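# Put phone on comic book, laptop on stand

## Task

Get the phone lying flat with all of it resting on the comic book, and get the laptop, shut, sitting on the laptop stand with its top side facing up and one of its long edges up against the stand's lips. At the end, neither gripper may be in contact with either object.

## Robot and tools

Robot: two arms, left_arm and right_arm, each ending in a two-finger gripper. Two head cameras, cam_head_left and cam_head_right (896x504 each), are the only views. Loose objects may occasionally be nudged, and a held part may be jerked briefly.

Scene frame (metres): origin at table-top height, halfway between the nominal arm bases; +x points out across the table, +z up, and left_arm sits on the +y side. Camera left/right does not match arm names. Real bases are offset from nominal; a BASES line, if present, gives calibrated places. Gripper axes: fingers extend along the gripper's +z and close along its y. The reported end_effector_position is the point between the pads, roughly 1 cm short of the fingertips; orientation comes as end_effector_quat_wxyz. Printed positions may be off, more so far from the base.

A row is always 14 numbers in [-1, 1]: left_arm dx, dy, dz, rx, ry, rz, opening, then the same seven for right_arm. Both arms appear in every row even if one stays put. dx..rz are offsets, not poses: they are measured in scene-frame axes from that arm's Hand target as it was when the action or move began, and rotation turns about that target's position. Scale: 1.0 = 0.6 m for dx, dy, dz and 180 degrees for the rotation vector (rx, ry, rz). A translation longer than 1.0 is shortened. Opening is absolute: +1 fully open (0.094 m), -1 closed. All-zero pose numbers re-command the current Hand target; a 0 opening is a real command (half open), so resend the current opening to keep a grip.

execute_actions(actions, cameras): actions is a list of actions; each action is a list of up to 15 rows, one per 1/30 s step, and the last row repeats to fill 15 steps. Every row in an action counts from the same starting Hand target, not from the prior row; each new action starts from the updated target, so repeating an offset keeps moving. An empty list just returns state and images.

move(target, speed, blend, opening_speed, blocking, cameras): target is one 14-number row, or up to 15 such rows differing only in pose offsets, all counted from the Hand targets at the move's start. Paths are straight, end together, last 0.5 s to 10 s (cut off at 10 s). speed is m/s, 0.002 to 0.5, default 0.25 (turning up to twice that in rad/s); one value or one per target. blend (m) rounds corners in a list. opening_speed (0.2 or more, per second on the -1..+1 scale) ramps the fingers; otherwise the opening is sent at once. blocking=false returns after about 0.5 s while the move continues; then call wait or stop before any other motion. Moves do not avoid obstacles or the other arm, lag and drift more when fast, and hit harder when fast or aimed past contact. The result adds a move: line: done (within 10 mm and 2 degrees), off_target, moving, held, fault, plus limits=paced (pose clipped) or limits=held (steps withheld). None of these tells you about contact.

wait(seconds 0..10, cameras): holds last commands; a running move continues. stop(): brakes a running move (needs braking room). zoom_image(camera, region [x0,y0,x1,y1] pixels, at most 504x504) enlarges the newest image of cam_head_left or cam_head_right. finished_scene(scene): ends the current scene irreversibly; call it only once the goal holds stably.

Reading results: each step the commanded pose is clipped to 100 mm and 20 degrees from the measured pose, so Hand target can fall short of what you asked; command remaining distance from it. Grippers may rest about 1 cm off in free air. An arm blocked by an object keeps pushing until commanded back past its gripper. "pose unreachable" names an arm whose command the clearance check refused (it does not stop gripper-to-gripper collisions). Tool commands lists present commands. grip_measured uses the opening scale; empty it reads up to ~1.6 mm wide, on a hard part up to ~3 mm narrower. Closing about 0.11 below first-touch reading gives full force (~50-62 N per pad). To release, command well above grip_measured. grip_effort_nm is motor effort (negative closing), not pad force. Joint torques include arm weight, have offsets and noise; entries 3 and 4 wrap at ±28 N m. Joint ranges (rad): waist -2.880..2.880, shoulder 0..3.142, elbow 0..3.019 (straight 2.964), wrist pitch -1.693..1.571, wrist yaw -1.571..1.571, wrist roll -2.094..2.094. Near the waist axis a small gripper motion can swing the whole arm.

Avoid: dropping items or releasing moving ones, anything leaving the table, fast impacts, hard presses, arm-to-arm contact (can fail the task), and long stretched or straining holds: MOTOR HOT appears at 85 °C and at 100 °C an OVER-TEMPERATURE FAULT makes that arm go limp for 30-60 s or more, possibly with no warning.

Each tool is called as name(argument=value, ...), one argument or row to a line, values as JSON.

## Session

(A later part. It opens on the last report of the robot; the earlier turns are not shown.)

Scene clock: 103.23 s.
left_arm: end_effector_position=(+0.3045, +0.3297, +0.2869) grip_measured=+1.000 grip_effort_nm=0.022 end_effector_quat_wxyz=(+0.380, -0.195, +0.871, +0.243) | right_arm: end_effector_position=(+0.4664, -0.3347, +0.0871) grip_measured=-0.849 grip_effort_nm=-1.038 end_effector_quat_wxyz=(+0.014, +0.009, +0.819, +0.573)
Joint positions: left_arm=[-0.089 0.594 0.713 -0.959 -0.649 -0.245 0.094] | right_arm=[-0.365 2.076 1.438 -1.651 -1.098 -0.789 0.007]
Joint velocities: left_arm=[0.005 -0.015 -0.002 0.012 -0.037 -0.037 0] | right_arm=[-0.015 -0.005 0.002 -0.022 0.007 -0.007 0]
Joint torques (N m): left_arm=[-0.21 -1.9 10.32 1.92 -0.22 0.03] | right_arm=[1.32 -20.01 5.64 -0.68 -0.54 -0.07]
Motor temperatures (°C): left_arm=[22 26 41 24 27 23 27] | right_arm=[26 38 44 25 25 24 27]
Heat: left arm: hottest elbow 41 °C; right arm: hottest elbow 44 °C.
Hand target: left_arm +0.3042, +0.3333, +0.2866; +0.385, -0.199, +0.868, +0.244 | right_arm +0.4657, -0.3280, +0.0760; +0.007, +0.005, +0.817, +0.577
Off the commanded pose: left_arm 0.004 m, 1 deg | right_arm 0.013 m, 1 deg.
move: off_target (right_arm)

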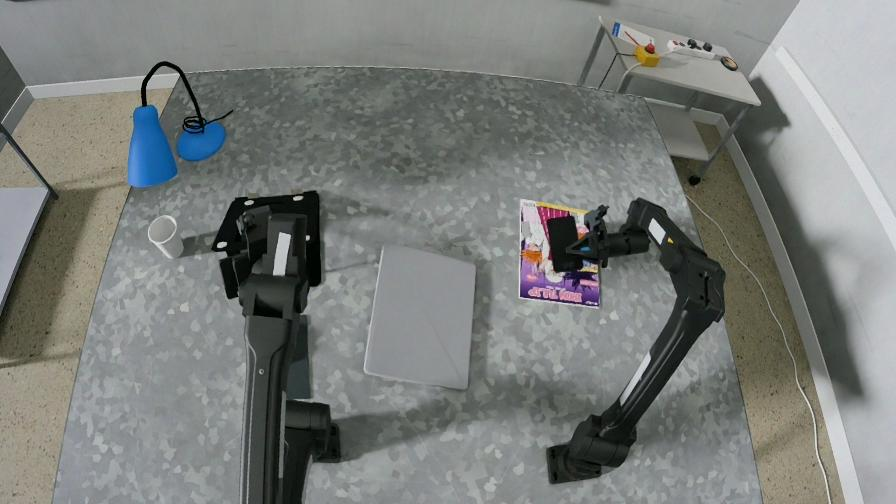

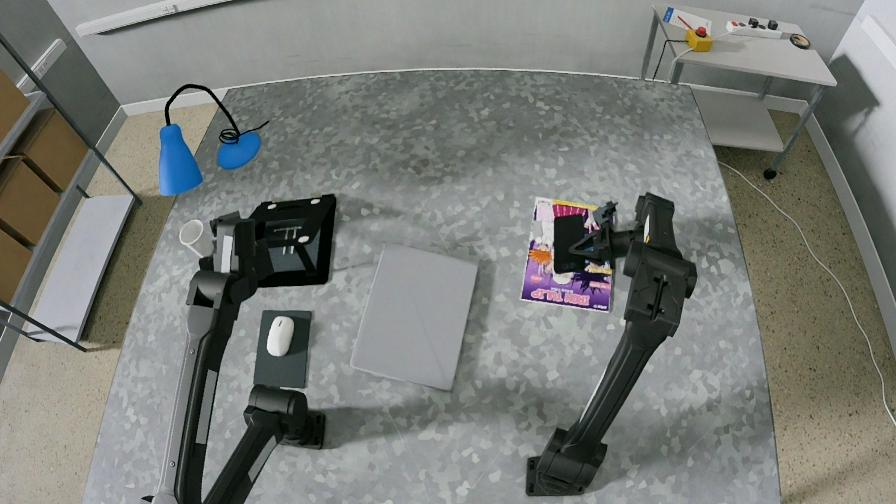

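move(
  target=[0, 0, 0, 0, 0, 0, 1, 0.01, 0, -0.083, 0, 0, 0, -1],
  speed=0.06,
)

zoom_image(
  camera="cam_head_left",
  region=[500, 160, 680, 320],
)

Scene clock: 108.33 s.
left_arm: end_effector_position=(+0.3045, +0.3297, +0.2869) grip_measured=+1.000 grip_effort_nm=0.022 end_effector_quat_wxyz=(+0.380, -0.195, +0.871, +0.243) | right_arm: end_effector_position=(+0.4704, -0.3354, +0.0383) grip_measured=-0.849 grip_effort_nm=-1.043 end_effector_quat_wxyz=(+0.014, +0.008, +0.820, +0.573)
Joint positions: left_arm=[-0.089 0.594 0.713 -0.959 -0.649 -0.245 0.094] | right_arm=[-0.363 2.164 1.438 -1.561 -1.098 -0.79 0.007]
Joint velocities: left_arm=[-0.005 -0.005 0.012 -0.002 0.022 0.022 0] | right_arm=[-0.005 -0.024 0.002 -0.007 -0.037 -0.022 0]
Joint torques (N m): left_arm=[-0.91 -2.37 10.36 2.3 -0.2 0.06] | right_arm=[1.44 -20.66 5.53 -0.72 -0.6 0.02]
Motor temperatures (°C): left_arm=[22 26 41 24 27 23 27] | right_arm=[26 38 44 25 25 24 27]
Heat: left arm: hottest elbow 41 °C; right arm: hottest elbow 44 °C.
Hand target: left_arm +0.3042, +0.3333, +0.2866; +0.385, -0.199, +0.868, +0.244 | right_arm +0.4705, -0.3283, +0.0262; +0.007, +0.005, +0.817, +0.577
Off the commanded pose: left_arm 0.004 m, 1 deg | right_arm 0.014 m, 1 deg.
move: off_target (right_arm)

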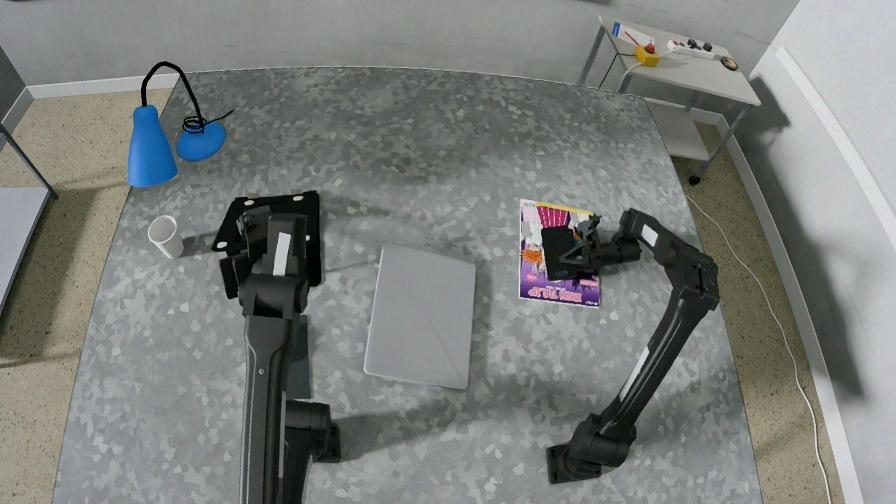

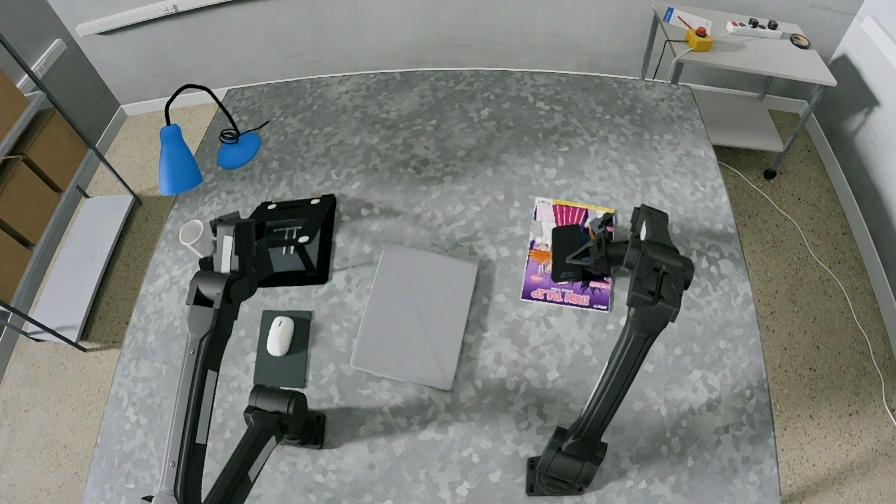

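Scaled by 2.800.

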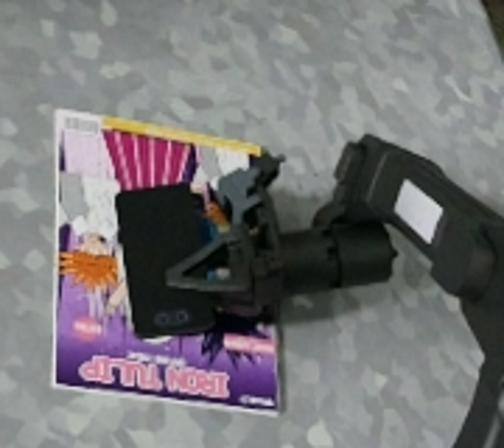

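move(
  target=[0, 0, 0, 0, 0, 0, 1, 0.015, -0.01, -0.015, 0, 0, 0, -1],
  speed=0.04,
  cameras=[],
)

move(
  target=[0, 0, 0, 0, 0, 0, 1, 0, 0, -0.012, 0, 0, 0, -1],
  speed=0.04,
)

zoom_image(
  camera="cam_head_left",
  region=[500, 180, 640, 320],
)

Scene clock: 111.53 s.
left_arm: end_effector_position=(+0.3045, +0.3297, +0.2869) grip_measured=+1.000 grip_effort_nm=0.022 end_effector_quat_wxyz=(+0.380, -0.195, +0.871, +0.243) | right_arm: end_effector_position=(+0.4690, -0.3349, +0.0324) grip_measured=-0.849 grip_effort_nm=-1.038 end_effector_quat_wxyz=(+0.009, +0.009, +0.819, +0.574)
Joint positions: left_arm=[-0.089 0.594 0.713 -0.959 -0.649 -0.245 0.094] | right_arm=[-0.363 2.176 1.438 -1.561 -1.095 -0.791 0.007]
Joint velocities: left_arm=[0.005 -0.015 0.002 0.002 -0.037 -0.051 0] | right_arm=[0.005 -0.015 -0.002 0.002 -0.051 0.007 0.001]
Joint torques (N m): left_arm=[0.26 -2.84 10.51 1.95 -0.2 0.08] | right_arm=[1.2 -18.55 8.21 -0.9 -0.58 0]
Motor temperatures (°C): left_arm=[22 26 41 24 27 23 27] | right_arm=[26 39 43 25 25 24 27]
Heat: left arm: hottest elbow 41 °C; right arm: hottest elbow 43 °C.
Hand target: left_arm +0.3042, +0.3333, +0.2866; +0.385, -0.199, +0.868, +0.244 | right_arm +0.4793, -0.3342, +0.0170; +0.007, +0.005, +0.817, +0.577
Off the commanded pose: left_arm 0.004 m, 1 deg | right_arm 0.018 m, 1 deg.
move: off_target (right_arm)
No camera images: "cameras" was empty.

Scene clock: 112.23 s.
left_arm: end_effector_position=(+0.3045, +0.3297, +0.2869) grip_measured=+1.000 grip_effort_nm=0.027 end_effector_quat_wxyz=(+0.380, -0.195, +0.871, +0.243) | right_arm: end_effector_position=(+0.4690, -0.3349, +0.0321) grip_measured=-0.849 grip_effort_nm=-1.033 end_effector_quat_wxyz=(+0.010, +0.009, +0.819, +0.574)
Joint positions: left_arm=[-0.089 0.594 0.713 -0.959 -0.649 -0.245 0.094] | right_arm=[-0.363 2.177 1.438 -1.561 -1.095 -0.793 0.007]
Joint velocities: left_arm=[-0.015 -0.005 0.012 -0.012 -0.022 0.037 0] | right_arm=[-0.005 -0.015 -0.007 0.002 -0.066 0.007 0.001]
Joint torques (N m): left_arm=[-0.09 -2.43 10.51 1.94 -0.24 0.06] | right_arm=[1.03 -17.67 8.08 -0.5 -0.57 -0.05]
Motor temperatures (°C): left_arm=[22 26 41 24 27 23 27] | right_arm=[26 39 44 25 25 24 27]
Heat: left arm: hottest elbow 41 °C; right arm: hottest elbow 44 °C.
Hand target: left_arm +0.3042, +0.3333, +0.2866; +0.385, -0.199, +0.868, +0.244 | right_arm +0.4791, -0.3342, +0.0098; +0.007, +0.005, +0.817, +0.577
Off the commanded pose: left_arm 0.004 m, 1 deg | right_arm 0.025 m, 1 deg.
move: off_target (right_arm)

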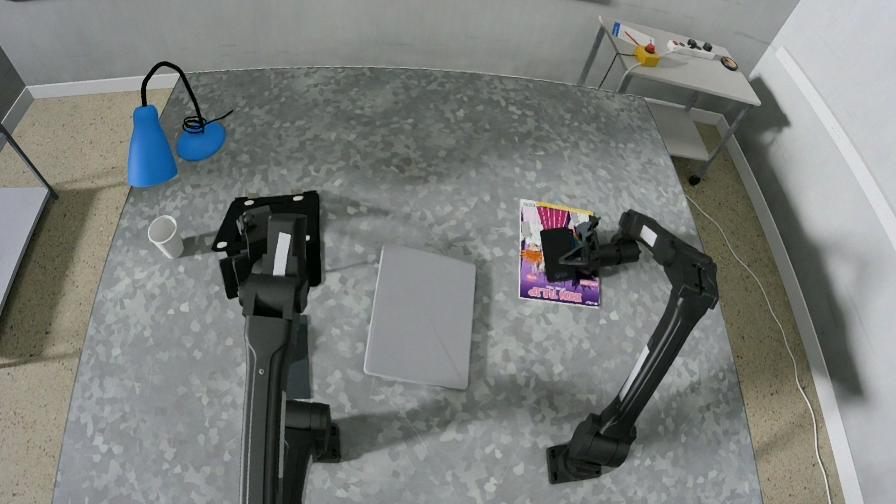

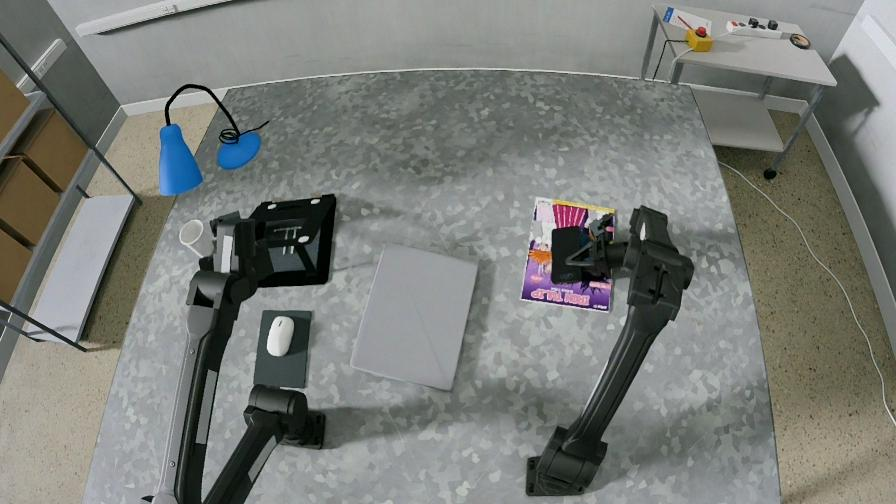

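Scaled by 3.600.

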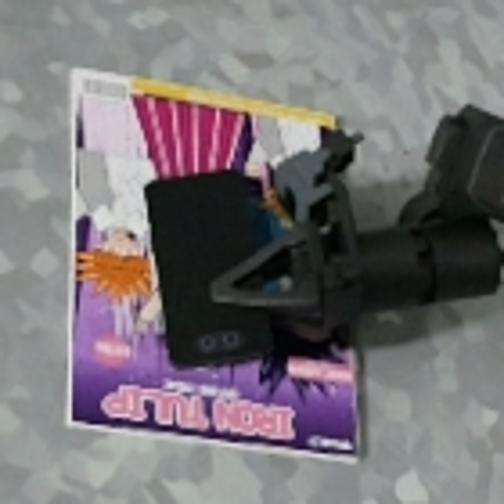

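move(
  target=[0, 0, 0, 0, 0, 0, 1, -0.005, 0, -0.005, 0.05, 0, 0, -1],
  speed=0.05,
)

zoom_image(
  camera="cam_head_left",
  region=[500, 180, 640, 320],
)

Scene clock: 119.00 s.
left_arm: end_effector_position=(+0.3045, +0.3297, +0.2868) grip_measured=+1.000 grip_effort_nm=0.022 end_effector_quat_wxyz=(+0.380, -0.195, +0.871, +0.243) | right_arm: end_effector_position=(+0.4824, -0.3331, +0.0491) grip_measured=-0.849 grip_effort_nm=-1.043 end_effector_quat_wxyz=(+0.052, -0.012, +0.793, +0.607)
Joint positions: left_arm=[-0.089 0.594 0.713 -0.959 -0.648 -0.245 0.094] | right_arm=[-0.363 2.203 1.482 -1.669 -1.185 -0.958 0.007]
Joint velocities: left_arm=[-0.005 -0.005 0.007 -0.007 0.037 -0.037 0] | right_arm=[-0.024 -0.005 0.012 0.007 0.022 -0.037 0.001]
Joint torques (N m): left_arm=[-0.32 -2.55 10.43 1.91 -0.21 0.09] | right_arm=[-0.03 -15.44 5.48 -1.37 -0.66 -0.03]
Motor temperatures (°C): left_arm=[22 26 41 24 27 23 27] | right_arm=[26 39 44 25 25 24 27]
Heat: left arm: hottest elbow 41 °C; right arm: hottest elbow 44 °C.
Hand target: left_arm +0.3042, +0.3332, +0.2866; +0.385, -0.199, +0.868, +0.244 | right_arm +0.4760, -0.3345, +0.0065; +0.008, +0.007, +0.770, +0.638
Off the commanded pose: left_arm 0.004 m, 1 deg | right_arm 0.043 m, 7 deg.
joint sent to its limit (right arm) — joint 4 (wrist pitch), lower limit. The joint targets are off in orientation, not in position.
move: off_target (right_arm)

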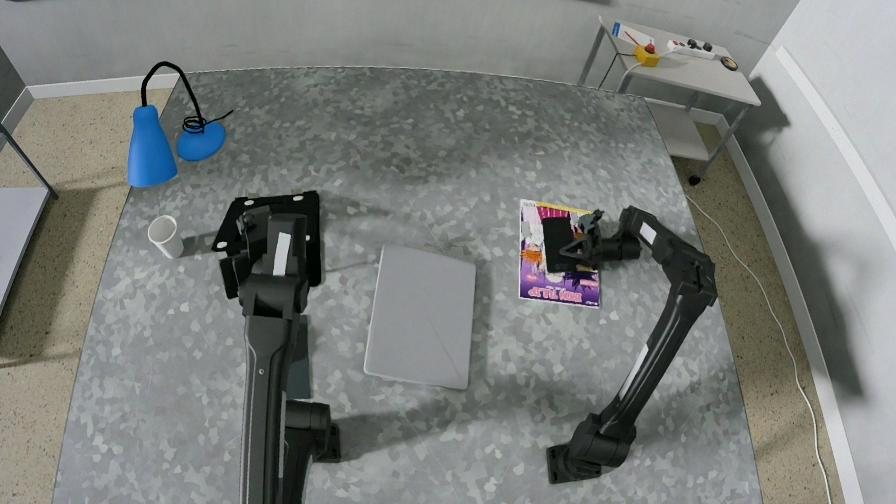

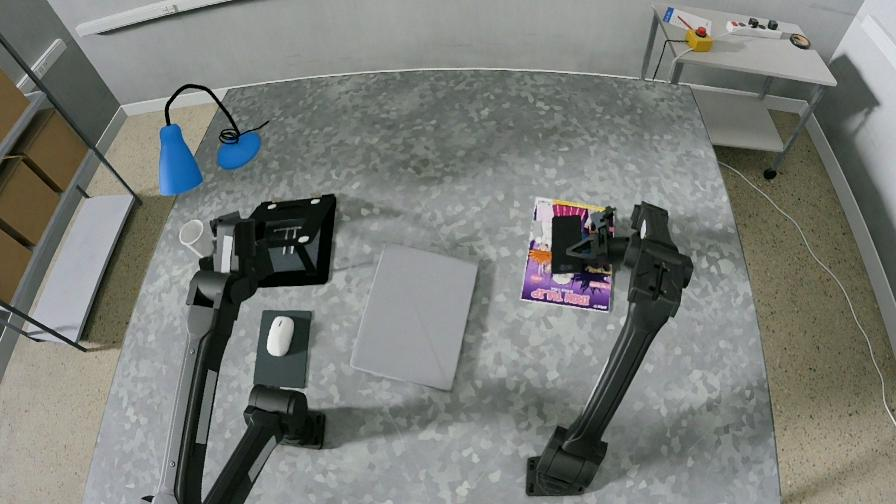

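Scaled by 3.600.

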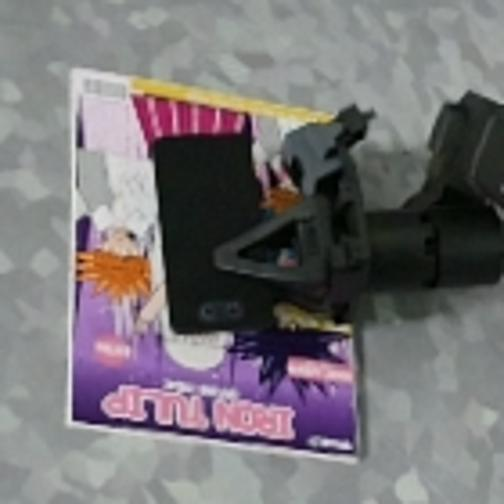

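move(
  target=[0, 0, 0, 0, 0, 0, 1, 0.0, 0, 0, -0.03, 0, 0, -1],
  speed=0.05,
)

zoom_image(
  camera="cam_head_left",
  region=[500, 180, 640, 320],
)

Scene clock: 122.53 s.
left_arm: end_effector_position=(+0.3045, +0.3297, +0.2868) grip_measured=+1.000 grip_effort_nm=0.022 end_effector_quat_wxyz=(+0.380, -0.195, +0.871, +0.243) | right_arm: end_effector_position=(+0.4760, -0.3345, +0.0432) grip_measured=-0.849 grip_effort_nm=-1.038 end_effector_quat_wxyz=(+0.024, -0.009, +0.803, +0.595)
Joint positions: left_arm=[-0.089 0.594 0.713 -0.959 -0.648 -0.245 0.094] | right_arm=[-0.363 2.203 1.482 -1.666 -1.133 -0.916 0.007]
Joint velocities: left_arm=[-0.005 -0.005 0.002 -0.002 -0.022 0.051 0] | right_arm=[-0.005 0.005 -0.002 -0.012 -0.066 0.066 0.001]
Joint torques (N m): left_arm=[-0.21 -2.49 10.28 2.13 -0.25 0.08] | right_arm=[0.56 -16.91 5.97 -0.13 -0.47 0.15]
Motor temperatures (°C): left_arm=[22 26 41 24 27 23 27] | right_arm=[26 38 43 25 25 24 28]
Heat: left arm: hottest elbow 41 °C; right arm: hottest elbow 43 °C.
Hand target: left_arm +0.3042, +0.3332, +0.2866; +0.385, -0.199, +0.868, +0.244 | right_arm +0.4760, -0.3344, +0.0066; +0.008, +0.006, +0.799, +0.602
Off the commanded pose: left_arm 0.004 m, 1 deg | right_arm 0.037 m, 3 deg.
move: off_target (right_arm)

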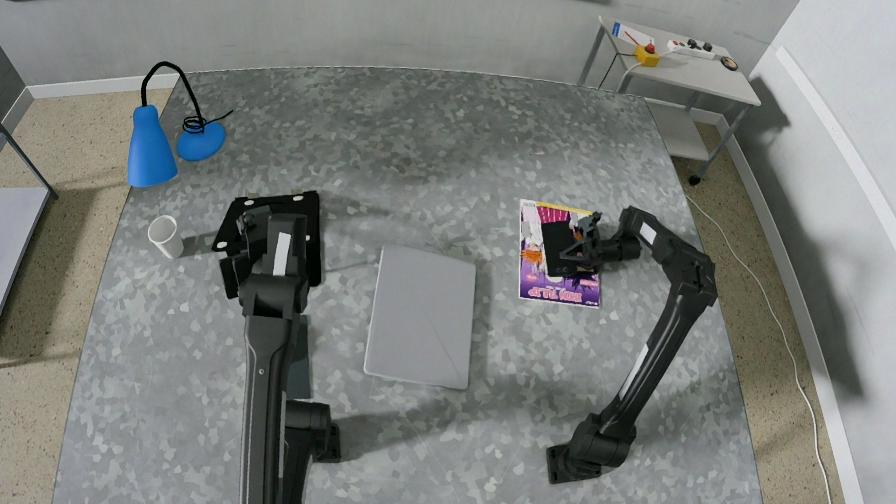

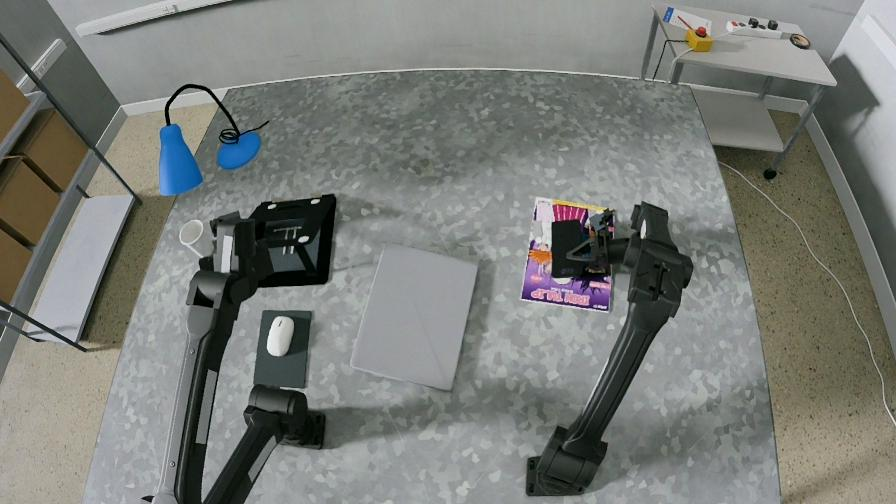

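Scaled by 3.600.

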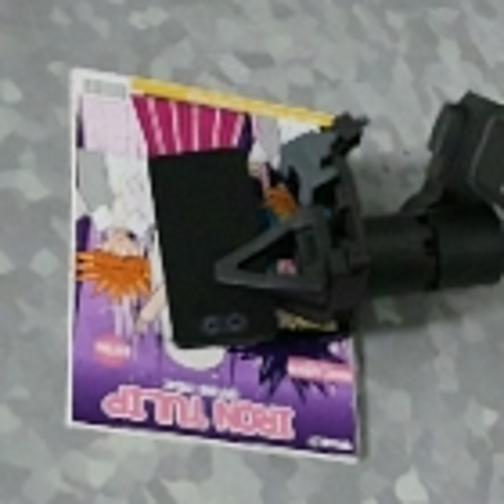

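move(
  target=[0, 0, 0, 0, 0, 0, 1, 0.0, 0.0, 0.03, -0.045, 0, 0, -1],
  speed=0.05,
)

zoom_image(
  camera="cam_head_left",
  region=[500, 180, 640, 320],
)

Scene clock: 131.13 s.
left_arm: end_effector_position=(+0.3045, +0.3297, +0.2868) grip_measured=+1.000 grip_effort_nm=0.022 end_effector_quat_wxyz=(+0.380, -0.195, +0.871, +0.243) | right_arm: end_effector_position=(+0.4812, -0.3400, +0.0297) grip_measured=-0.849 grip_effort_nm=-1.038 end_effector_quat_wxyz=(+0.018, +0.001, +0.836, +0.549)
Joint positions: left_arm=[-0.089 0.594 0.713 -0.959 -0.648 -0.245 0.094] | right_arm=[-0.358 2.167 1.459 -1.49 -1.06 -0.725 0.007]
Joint velocities: left_arm=[0.005 -0.015 -0.002 -0.007 0.022 0.051 0] | right_arm=[0.005 -0.015 -0.002 -0.002 0.066 0.022 0]
Joint torques (N m): left_arm=[0.15 -2.73 10.26 2.26 -0.24 0.1] | right_arm=[1.26 -22.95 4.48 -0.32 -0.01 0.23]
Motor temperatures (°C): left_arm=[22 26 41 24 27 23 27] | right_arm=[26 39 43 25 25 24 28]
Heat: left arm: hottest elbow 41 °C; right arm: hottest elbow 43 °C.
Hand target: left_arm +0.3042, +0.3332, +0.2866; +0.385, -0.199, +0.868, +0.244 | right_arm +0.4764, -0.3341, +0.0249; +0.007, +0.004, +0.839, +0.545
Off the commanded pose: left_arm 0.004 m, 1 deg | right_arm 0.009 m, 1 deg.
move: done

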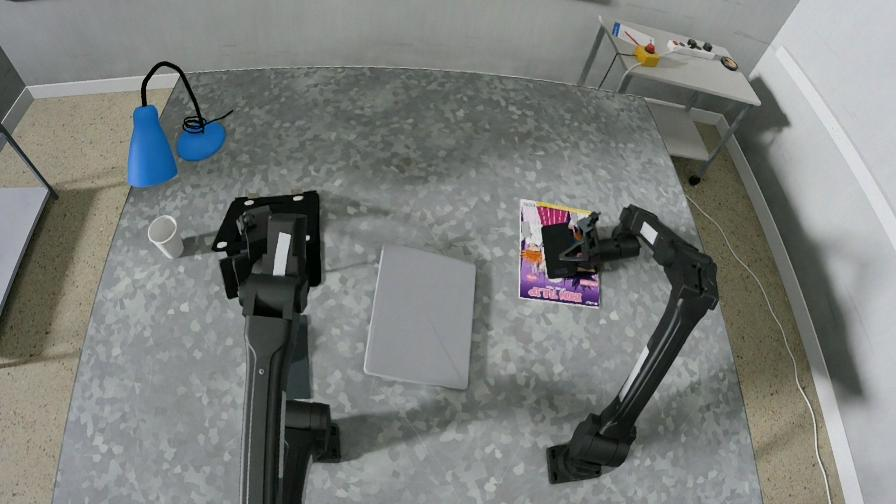

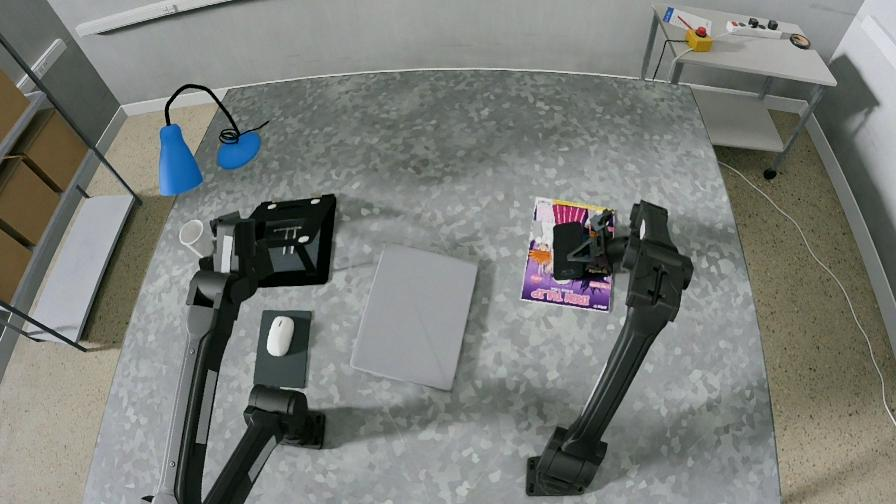

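Scaled by 3.600.

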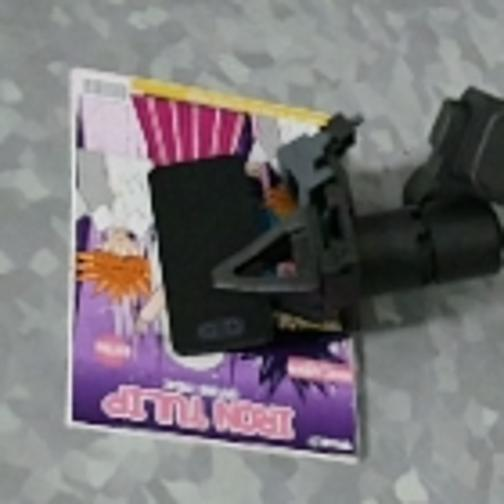

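move(
  target=[0, 0, 0, 0, 0, 0, 1, 0.0, 0.0, -0.025, 0, 0, 0, -1],
  speed=0.05,
)

zoom_image(
  camera="cam_head_left",
  region=[500, 180, 640, 320],
)

zoom_image(
  camera="cam_head_right",
  region=[510, 180, 650, 320],
)

Scene clock: 134.10 s.
left_arm: end_effector_position=(+0.3045, +0.3297, +0.2868) grip_measured=+1.000 grip_effort_nm=0.022 end_effector_quat_wxyz=(+0.380, -0.195, +0.871, +0.243) | right_arm: end_effector_position=(+0.4823, -0.3404, +0.0282) grip_measured=-0.849 grip_effort_nm=-1.033 end_effector_quat_wxyz=(+0.022, +0.000, +0.837, +0.548)
Joint positions: left_arm=[-0.089 0.594 0.713 -0.959 -0.648 -0.245 0.094] | right_arm=[-0.358 2.166 1.457 -1.476 -1.06 -0.72 0.007]
Joint velocities: left_arm=[-0.005 -0.005 -0.002 -0.002 -0.051 0.022 0] | right_arm=[0.005 0.015 -0.012 0.002 -0.022 -0.037 -0.001]
Joint torques (N m): left_arm=[-0.21 -2.55 10.48 2.15 -0.19 0.08] | right_arm=[1.08 -21.25 4.36 0.2 -0.01 0.24]
Motor temperatures (°C): left_arm=[22 26 41 24 27 23 27] | right_arm=[26 39 43 25 25 24 28]
Heat: left arm: hottest elbow 41 °C; right arm: hottest elbow 43 °C.
Hand target: left_arm +0.3042, +0.3332, +0.2866; +0.385, -0.199, +0.868, +0.244 | right_arm +0.4761, -0.3342, +0.0100; +0.007, +0.004, +0.839, +0.545
Off the commanded pose: left_arm 0.004 m, 1 deg | right_arm 0.020 m, 2 deg.
move: off_target (right_arm)

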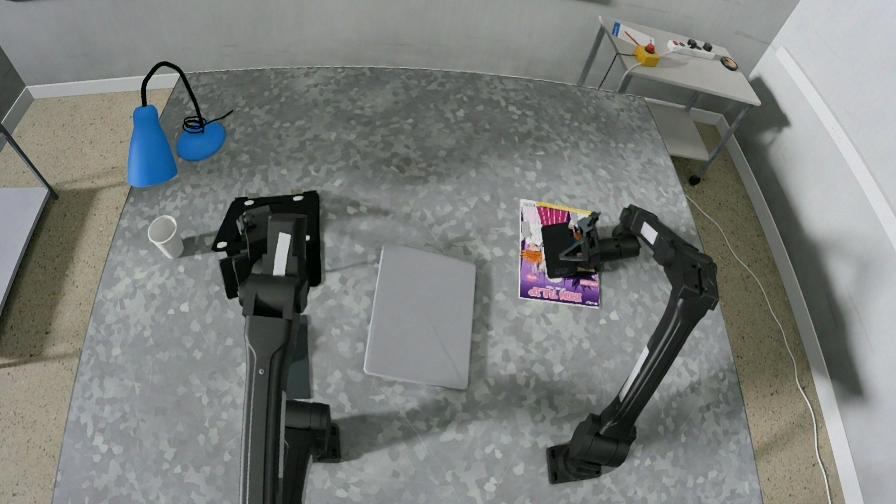

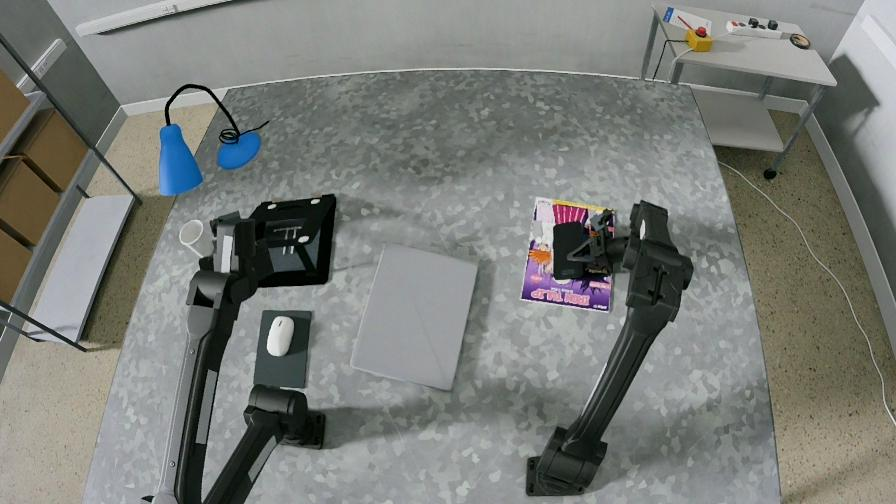

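Scaled by 3.600.

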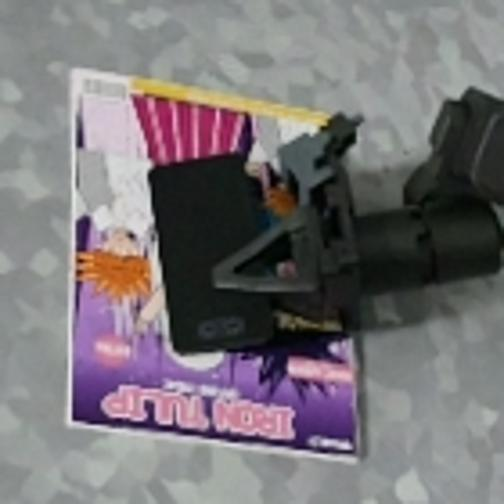

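Scaled by 3.600.

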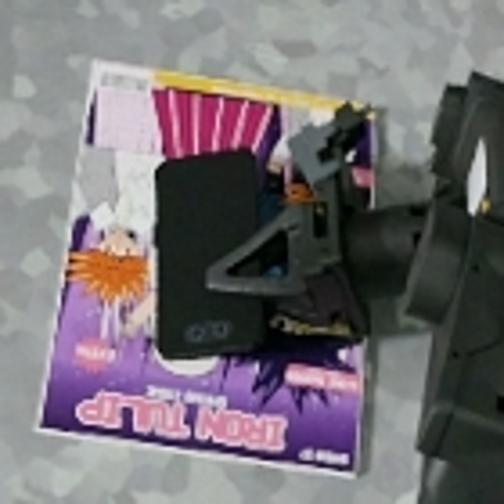

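move(
  target=[0, 0, 0, 0, 0, 0, 1, 0.0, 0.0, 0.015, 0, 0, 0, -0.6],
  speed=0.05,
  opening_speed=0.25,
)

zoom_image(
  camera="cam_head_left",
  region=[500, 180, 640, 320],
)

zoom_image(
  camera="cam_head_right",
  region=[510, 180, 650, 320],
)

Scene clock: 139.10 s.
left_arm: end_effector_position=(+0.3045, +0.3297, +0.2868) grip_measured=+1.000 grip_effort_nm=0.022 end_effector_quat_wxyz=(+0.380, -0.195, +0.871, +0.243) | right_arm: end_effector_position=(+0.4798, -0.3406, +0.0255) grip_measured=-0.602 grip_effort_nm=0.056 end_effector_quat_wxyz=(+0.016, +0.002, +0.839, +0.544)
Joint positions: left_arm=[-0.089 0.594 0.713 -0.959 -0.648 -0.245 0.094] | right_arm=[-0.358 2.165 1.452 -1.47 -1.048 -0.71 0.019]
Joint velocities: left_arm=[-0.015 -0.015 -0.007 -0.002 -0.051 0.007 0] | right_arm=[-0.015 0.005 -0.012 -0.017 0.007 0.022 0.001]
Joint torques (N m): left_arm=[-0.79 -2.32 10.35 2.18 -0.2 0.12] | right_arm=[1.26 -22.24 4.86 -0.44 -0.42 0.16]
Motor temperatures (°C): left_arm=[22 26 41 24 27 23 27] | right_arm=[26 39 42 25 24 24 28]
Heat: left arm: hottest elbow 41 °C; right arm: hottest elbow 42 °C.
Hand target: left_arm +0.3042, +0.3332, +0.2866; +0.385, -0.199, +0.868, +0.244 | right_arm +0.4763, -0.3342, +0.0190; +0.007, +0.004, +0.839, +0.545
Off the commanded pose: left_arm 0.004 m, 1 deg | right_arm 0.010 m, 1 deg.
move: done

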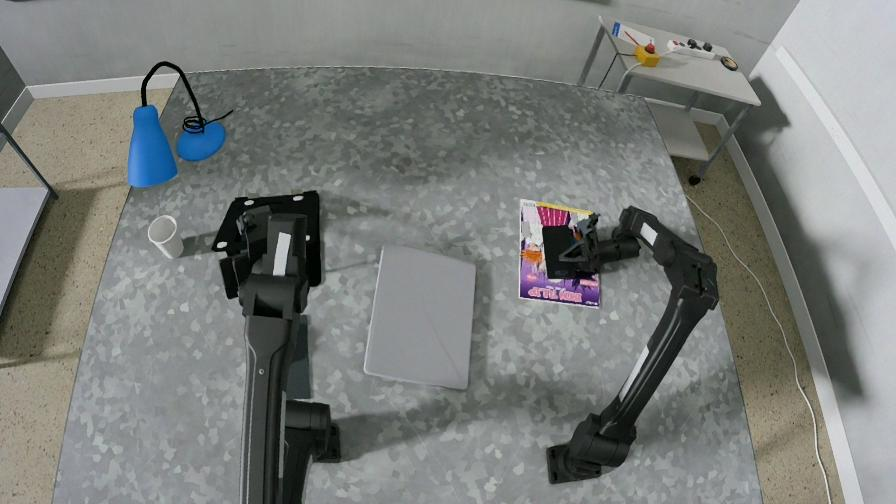

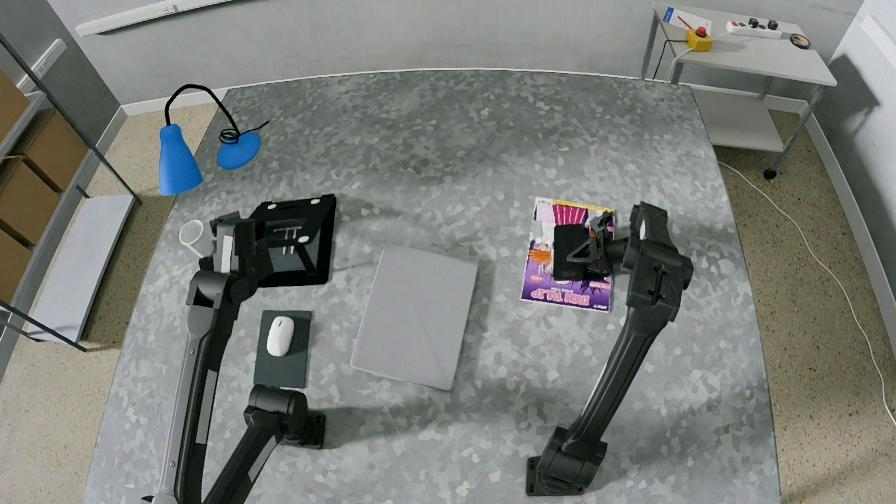

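Scaled by 3.600.

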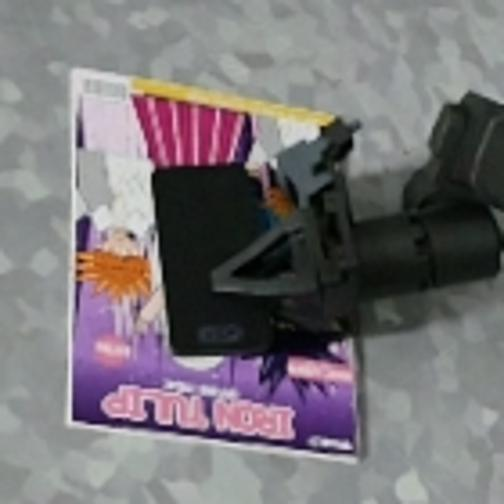

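Scaled by 3.600.

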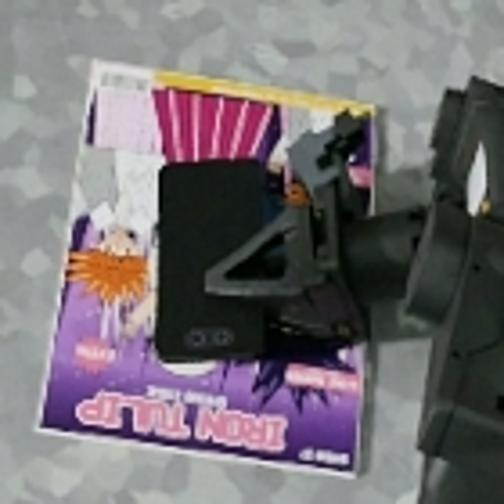

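move(
  target=[0, 0, 0, 0, 0, 0, 1, 0.0, -0.03, 0.0, 0, 0, 0, -0.45],
  speed=0.05,
  opening_speed=0.4,
)

zoom_image(
  camera="cam_head_left",
  region=[500, 180, 640, 320],
)

Scene clock: 143.60 s.
left_arm: end_effector_position=(+0.3045, +0.3297, +0.2868) grip_measured=+1.000 grip_effort_nm=0.022 end_effector_quat_wxyz=(+0.380, -0.195, +0.871, +0.243) | right_arm: end_effector_position=(+0.4745, -0.3426, +0.0268) grip_measured=-0.451 grip_effort_nm=0.071 end_effector_quat_wxyz=(+0.010, -0.003, +0.839, +0.544)
Joint positions: left_arm=[-0.089 0.594 0.713 -0.959 -0.648 -0.245 0.094] | right_arm=[-0.363 2.165 1.452 -1.501 -1.034 -0.74 0.026]
Joint velocities: left_arm=[-0.015 -0.005 -0.002 -0.012 -0.037 -0.022 0] | right_arm=[-0.015 0.015 -0.012 -0.012 -0.051 0.007 0]
Joint torques (N m): left_arm=[-0.67 -2.2 10.36 1.81 -0.2 0.1] | right_arm=[-0.56 -20.6 7.13 -1.26 -0.25 0.02]
Motor temperatures (°C): left_arm=[22 26 41 24 27 23 27] | right_arm=[26 40 42 25 24 24 27]
Heat: left arm: hottest elbow 41 °C; right arm: hottest elbow 42 °C.
Hand target: left_arm +0.3042, +0.3332, +0.2866; +0.385, -0.199, +0.868, +0.244 | right_arm +0.4764, -0.3522, +0.0190; +0.007, +0.004, +0.839, +0.545
Off the commanded pose: left_arm 0.004 m, 1 deg | right_arm 0.012 m, 1 deg.
move: off_target (right_arm)

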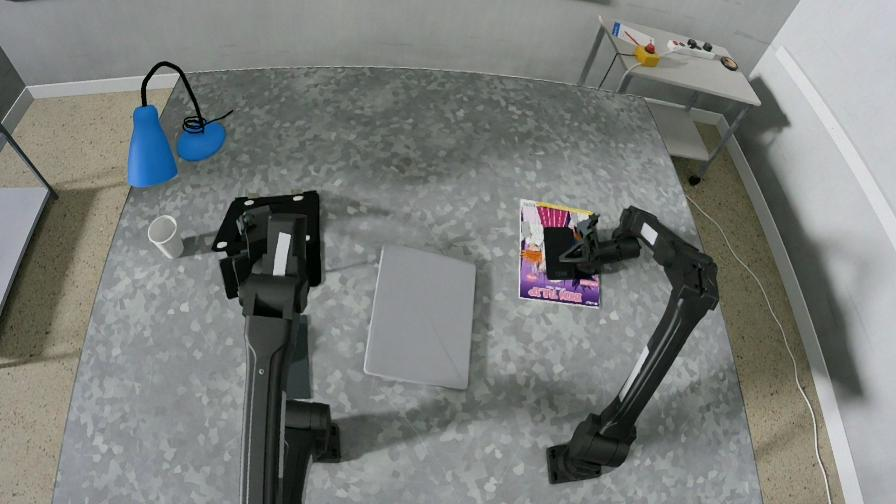

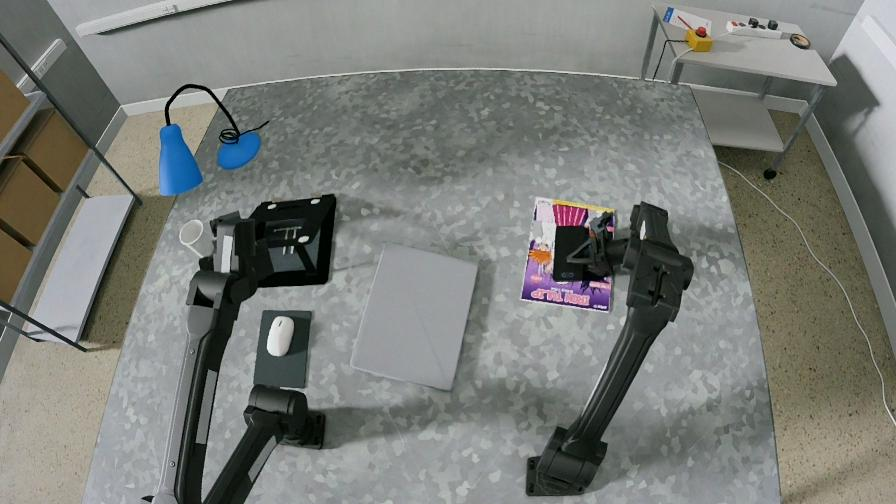

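Scaled by 3.600.

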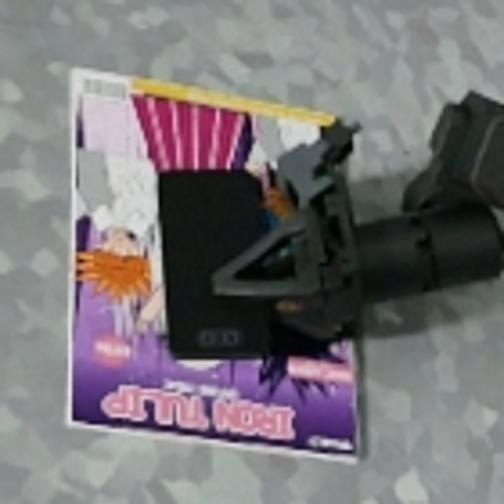

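move(
  target=[0, 0, 0, 0, 0, 0, 1, 0.0, -0.1, 0.0, 0, 0, 0, -0.45],
  speed=0.06,
)

zoom_image(
  camera="cam_head_left",
  region=[500, 180, 640, 320],
)

Scene clock: 147.10 s.
left_arm: end_effector_position=(+0.3045, +0.3297, +0.2868) grip_measured=+1.000 grip_effort_nm=0.027 end_effector_quat_wxyz=(+0.380, -0.195, +0.871, +0.243) | right_arm: end_effector_position=(+0.4684, -0.4026, +0.0270) grip_measured=-0.451 grip_effort_nm=0.061 end_effector_quat_wxyz=(+0.008, +0.001, +0.840, +0.542)
Joint positions: left_arm=[-0.089 0.594 0.713 -0.959 -0.648 -0.245 0.094] | right_arm=[-0.469 2.224 1.548 -1.658 -0.964 -0.874 0.026]
Joint velocities: left_arm=[-0.005 -0.024 0.007 0.002 0.007 0.022 0] | right_arm=[-0.005 -0.005 0.002 -0.022 0.007 -0.037 0]
Joint torques (N m): left_arm=[-0.79 -2.61 10.55 1.92 -0.19 0.08] | right_arm=[-0.15 -20.54 8.91 -1.63 -0.32 0]
Motor temperatures (°C): left_arm=[22 26 41 24 27 23 27] | right_arm=[26 40 41 25 24 24 27]
Heat: left arm: hottest elbow 41 °C; right arm: hottest elbow 41 °C.
Hand target: left_arm +0.3042, +0.3332, +0.2866; +0.385, -0.199, +0.868, +0.244 | right_arm +0.4768, -0.4124, +0.0191; +0.008, +0.005, +0.839, +0.544
Off the commanded pose: left_arm 0.004 m, 1 deg | right_arm 0.015 m, 0 deg.
move: off_target (right_arm)

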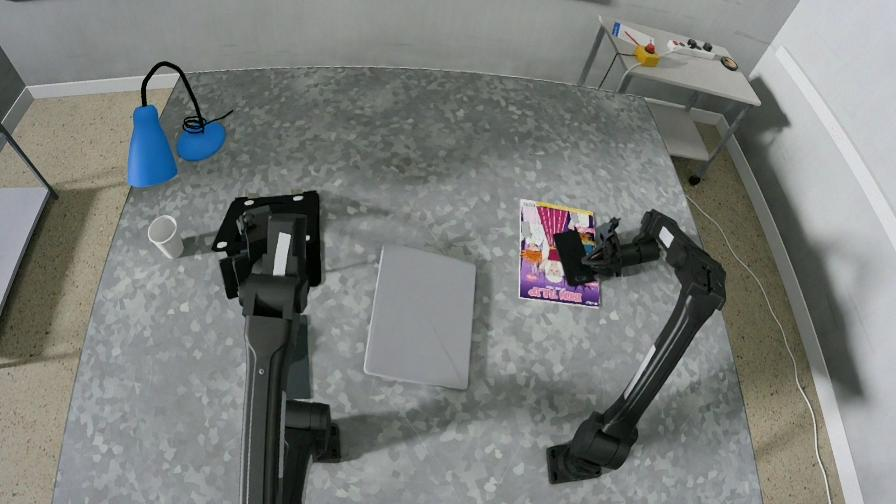

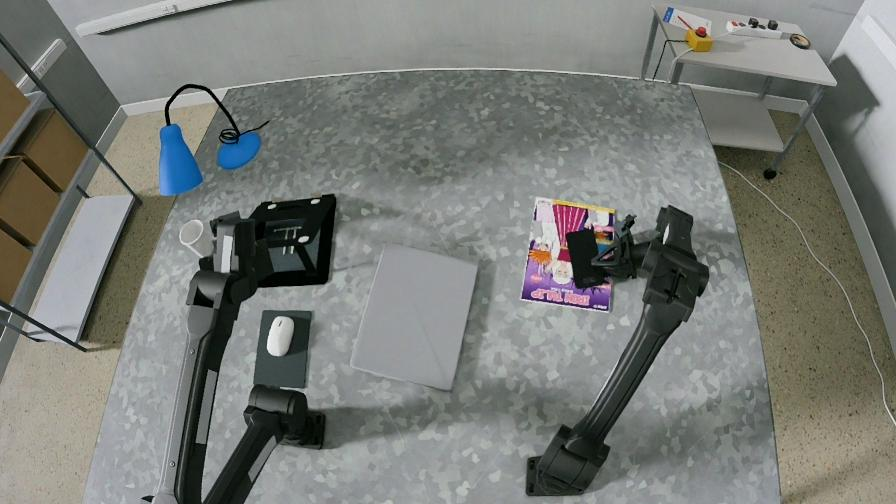

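Scaled by 3.600.

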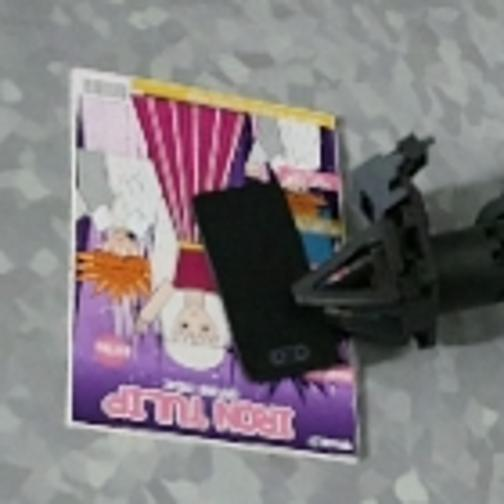

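move(
  target=[0, 0, 0, 0, 0, 0, 1, 0.02, -0.1, 0.0, 0, 0, 0, -0.45],
  speed=0.2,
)

zoom_image(
  camera="cam_head_left",
  region=[500, 180, 640, 320],
)

zoom_image(
  camera="cam_head_right",
  region=[510, 180, 650, 320],
)

Scene clock: 152.80 s.
left_arm: end_effector_position=(+0.3045, +0.3297, +0.2868) grip_measured=+1.000 grip_effort_nm=0.022 end_effector_quat_wxyz=(+0.380, -0.195, +0.871, +0.243) | right_arm: end_effector_position=(+0.4791, -0.4670, +0.0263) grip_measured=-0.451 grip_effort_nm=0.056 end_effector_quat_wxyz=(+0.039, +0.017, +0.855, +0.516)
Joint positions: left_arm=[-0.089 0.594 0.713 -0.959 -0.648 -0.245 0.094] | right_arm=[-0.561 2.258 1.652 -1.667 -0.917 -0.874 0.026]
Joint velocities: left_arm=[0.005 -0.024 0.007 -0.012 0.022 0.007 0] | right_arm=[-0.005 0.015 -0.007 0.002 -0.022 0.022 0]
Joint torques (N m): left_arm=[-0.85 -2.55 10.39 1.87 -0.23 0.1] | right_arm=[0.67 -21.83 9.72 -1.24 -0.43 0.23]
Motor temperatures (°C): left_arm=[22 26 41 24 27 23 27] | right_arm=[26 40 42 25 24 24 27]
Heat: left arm: hottest elbow 41 °C; right arm: hottest elbow 42 °C.
Hand target: left_arm +0.3042, +0.3332, +0.2866; +0.385, -0.199, +0.868, +0.244 | right_arm +0.4892, -0.4724, +0.0192; +0.008, +0.004, +0.839, +0.543
Off the commanded pose: left_arm 0.004 m, 1 deg | right_arm 0.013 m, 5 deg.
joint sent to its limit (right arm) — joint 4 (wrist pitch), lower limit. The joint targets are off in orientation, not in position.
move: off_target (right_arm)

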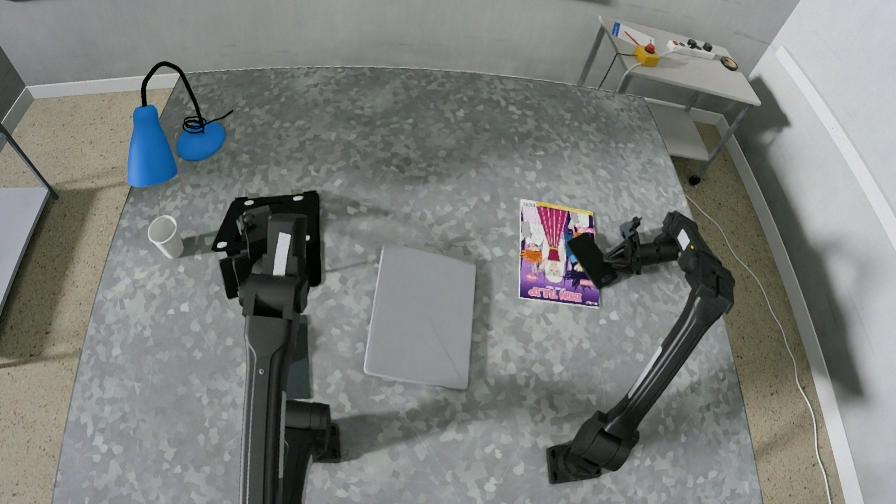

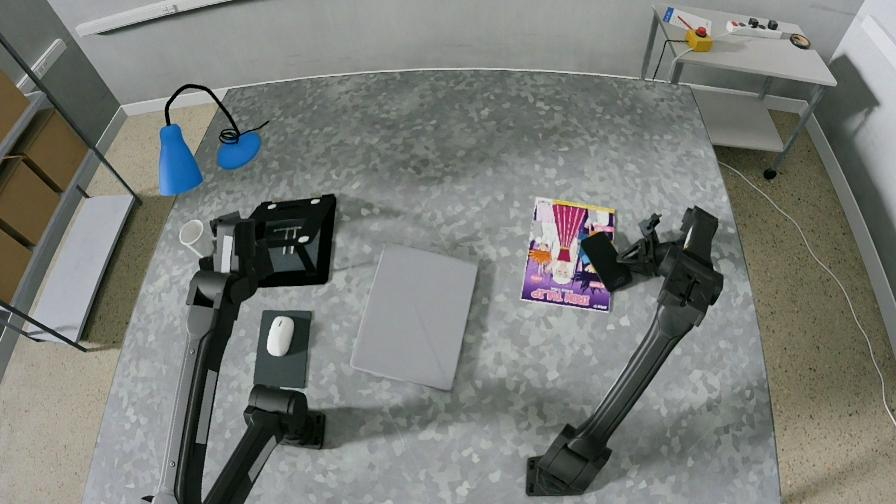

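Scaled by 3.600.

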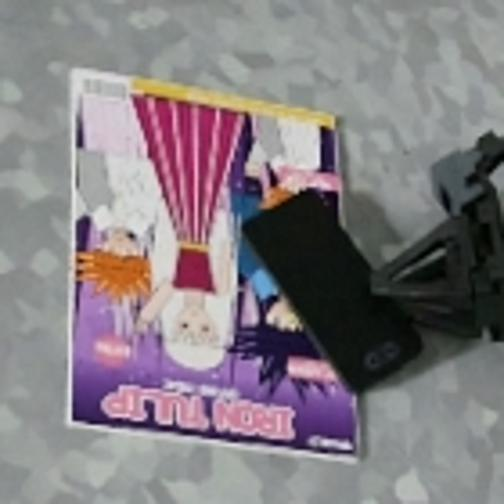

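Scaled by 3.600.

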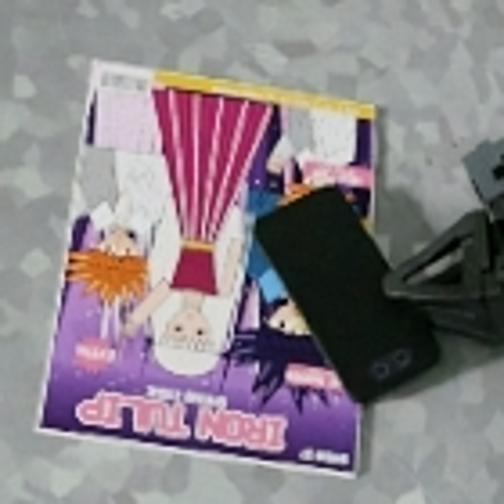

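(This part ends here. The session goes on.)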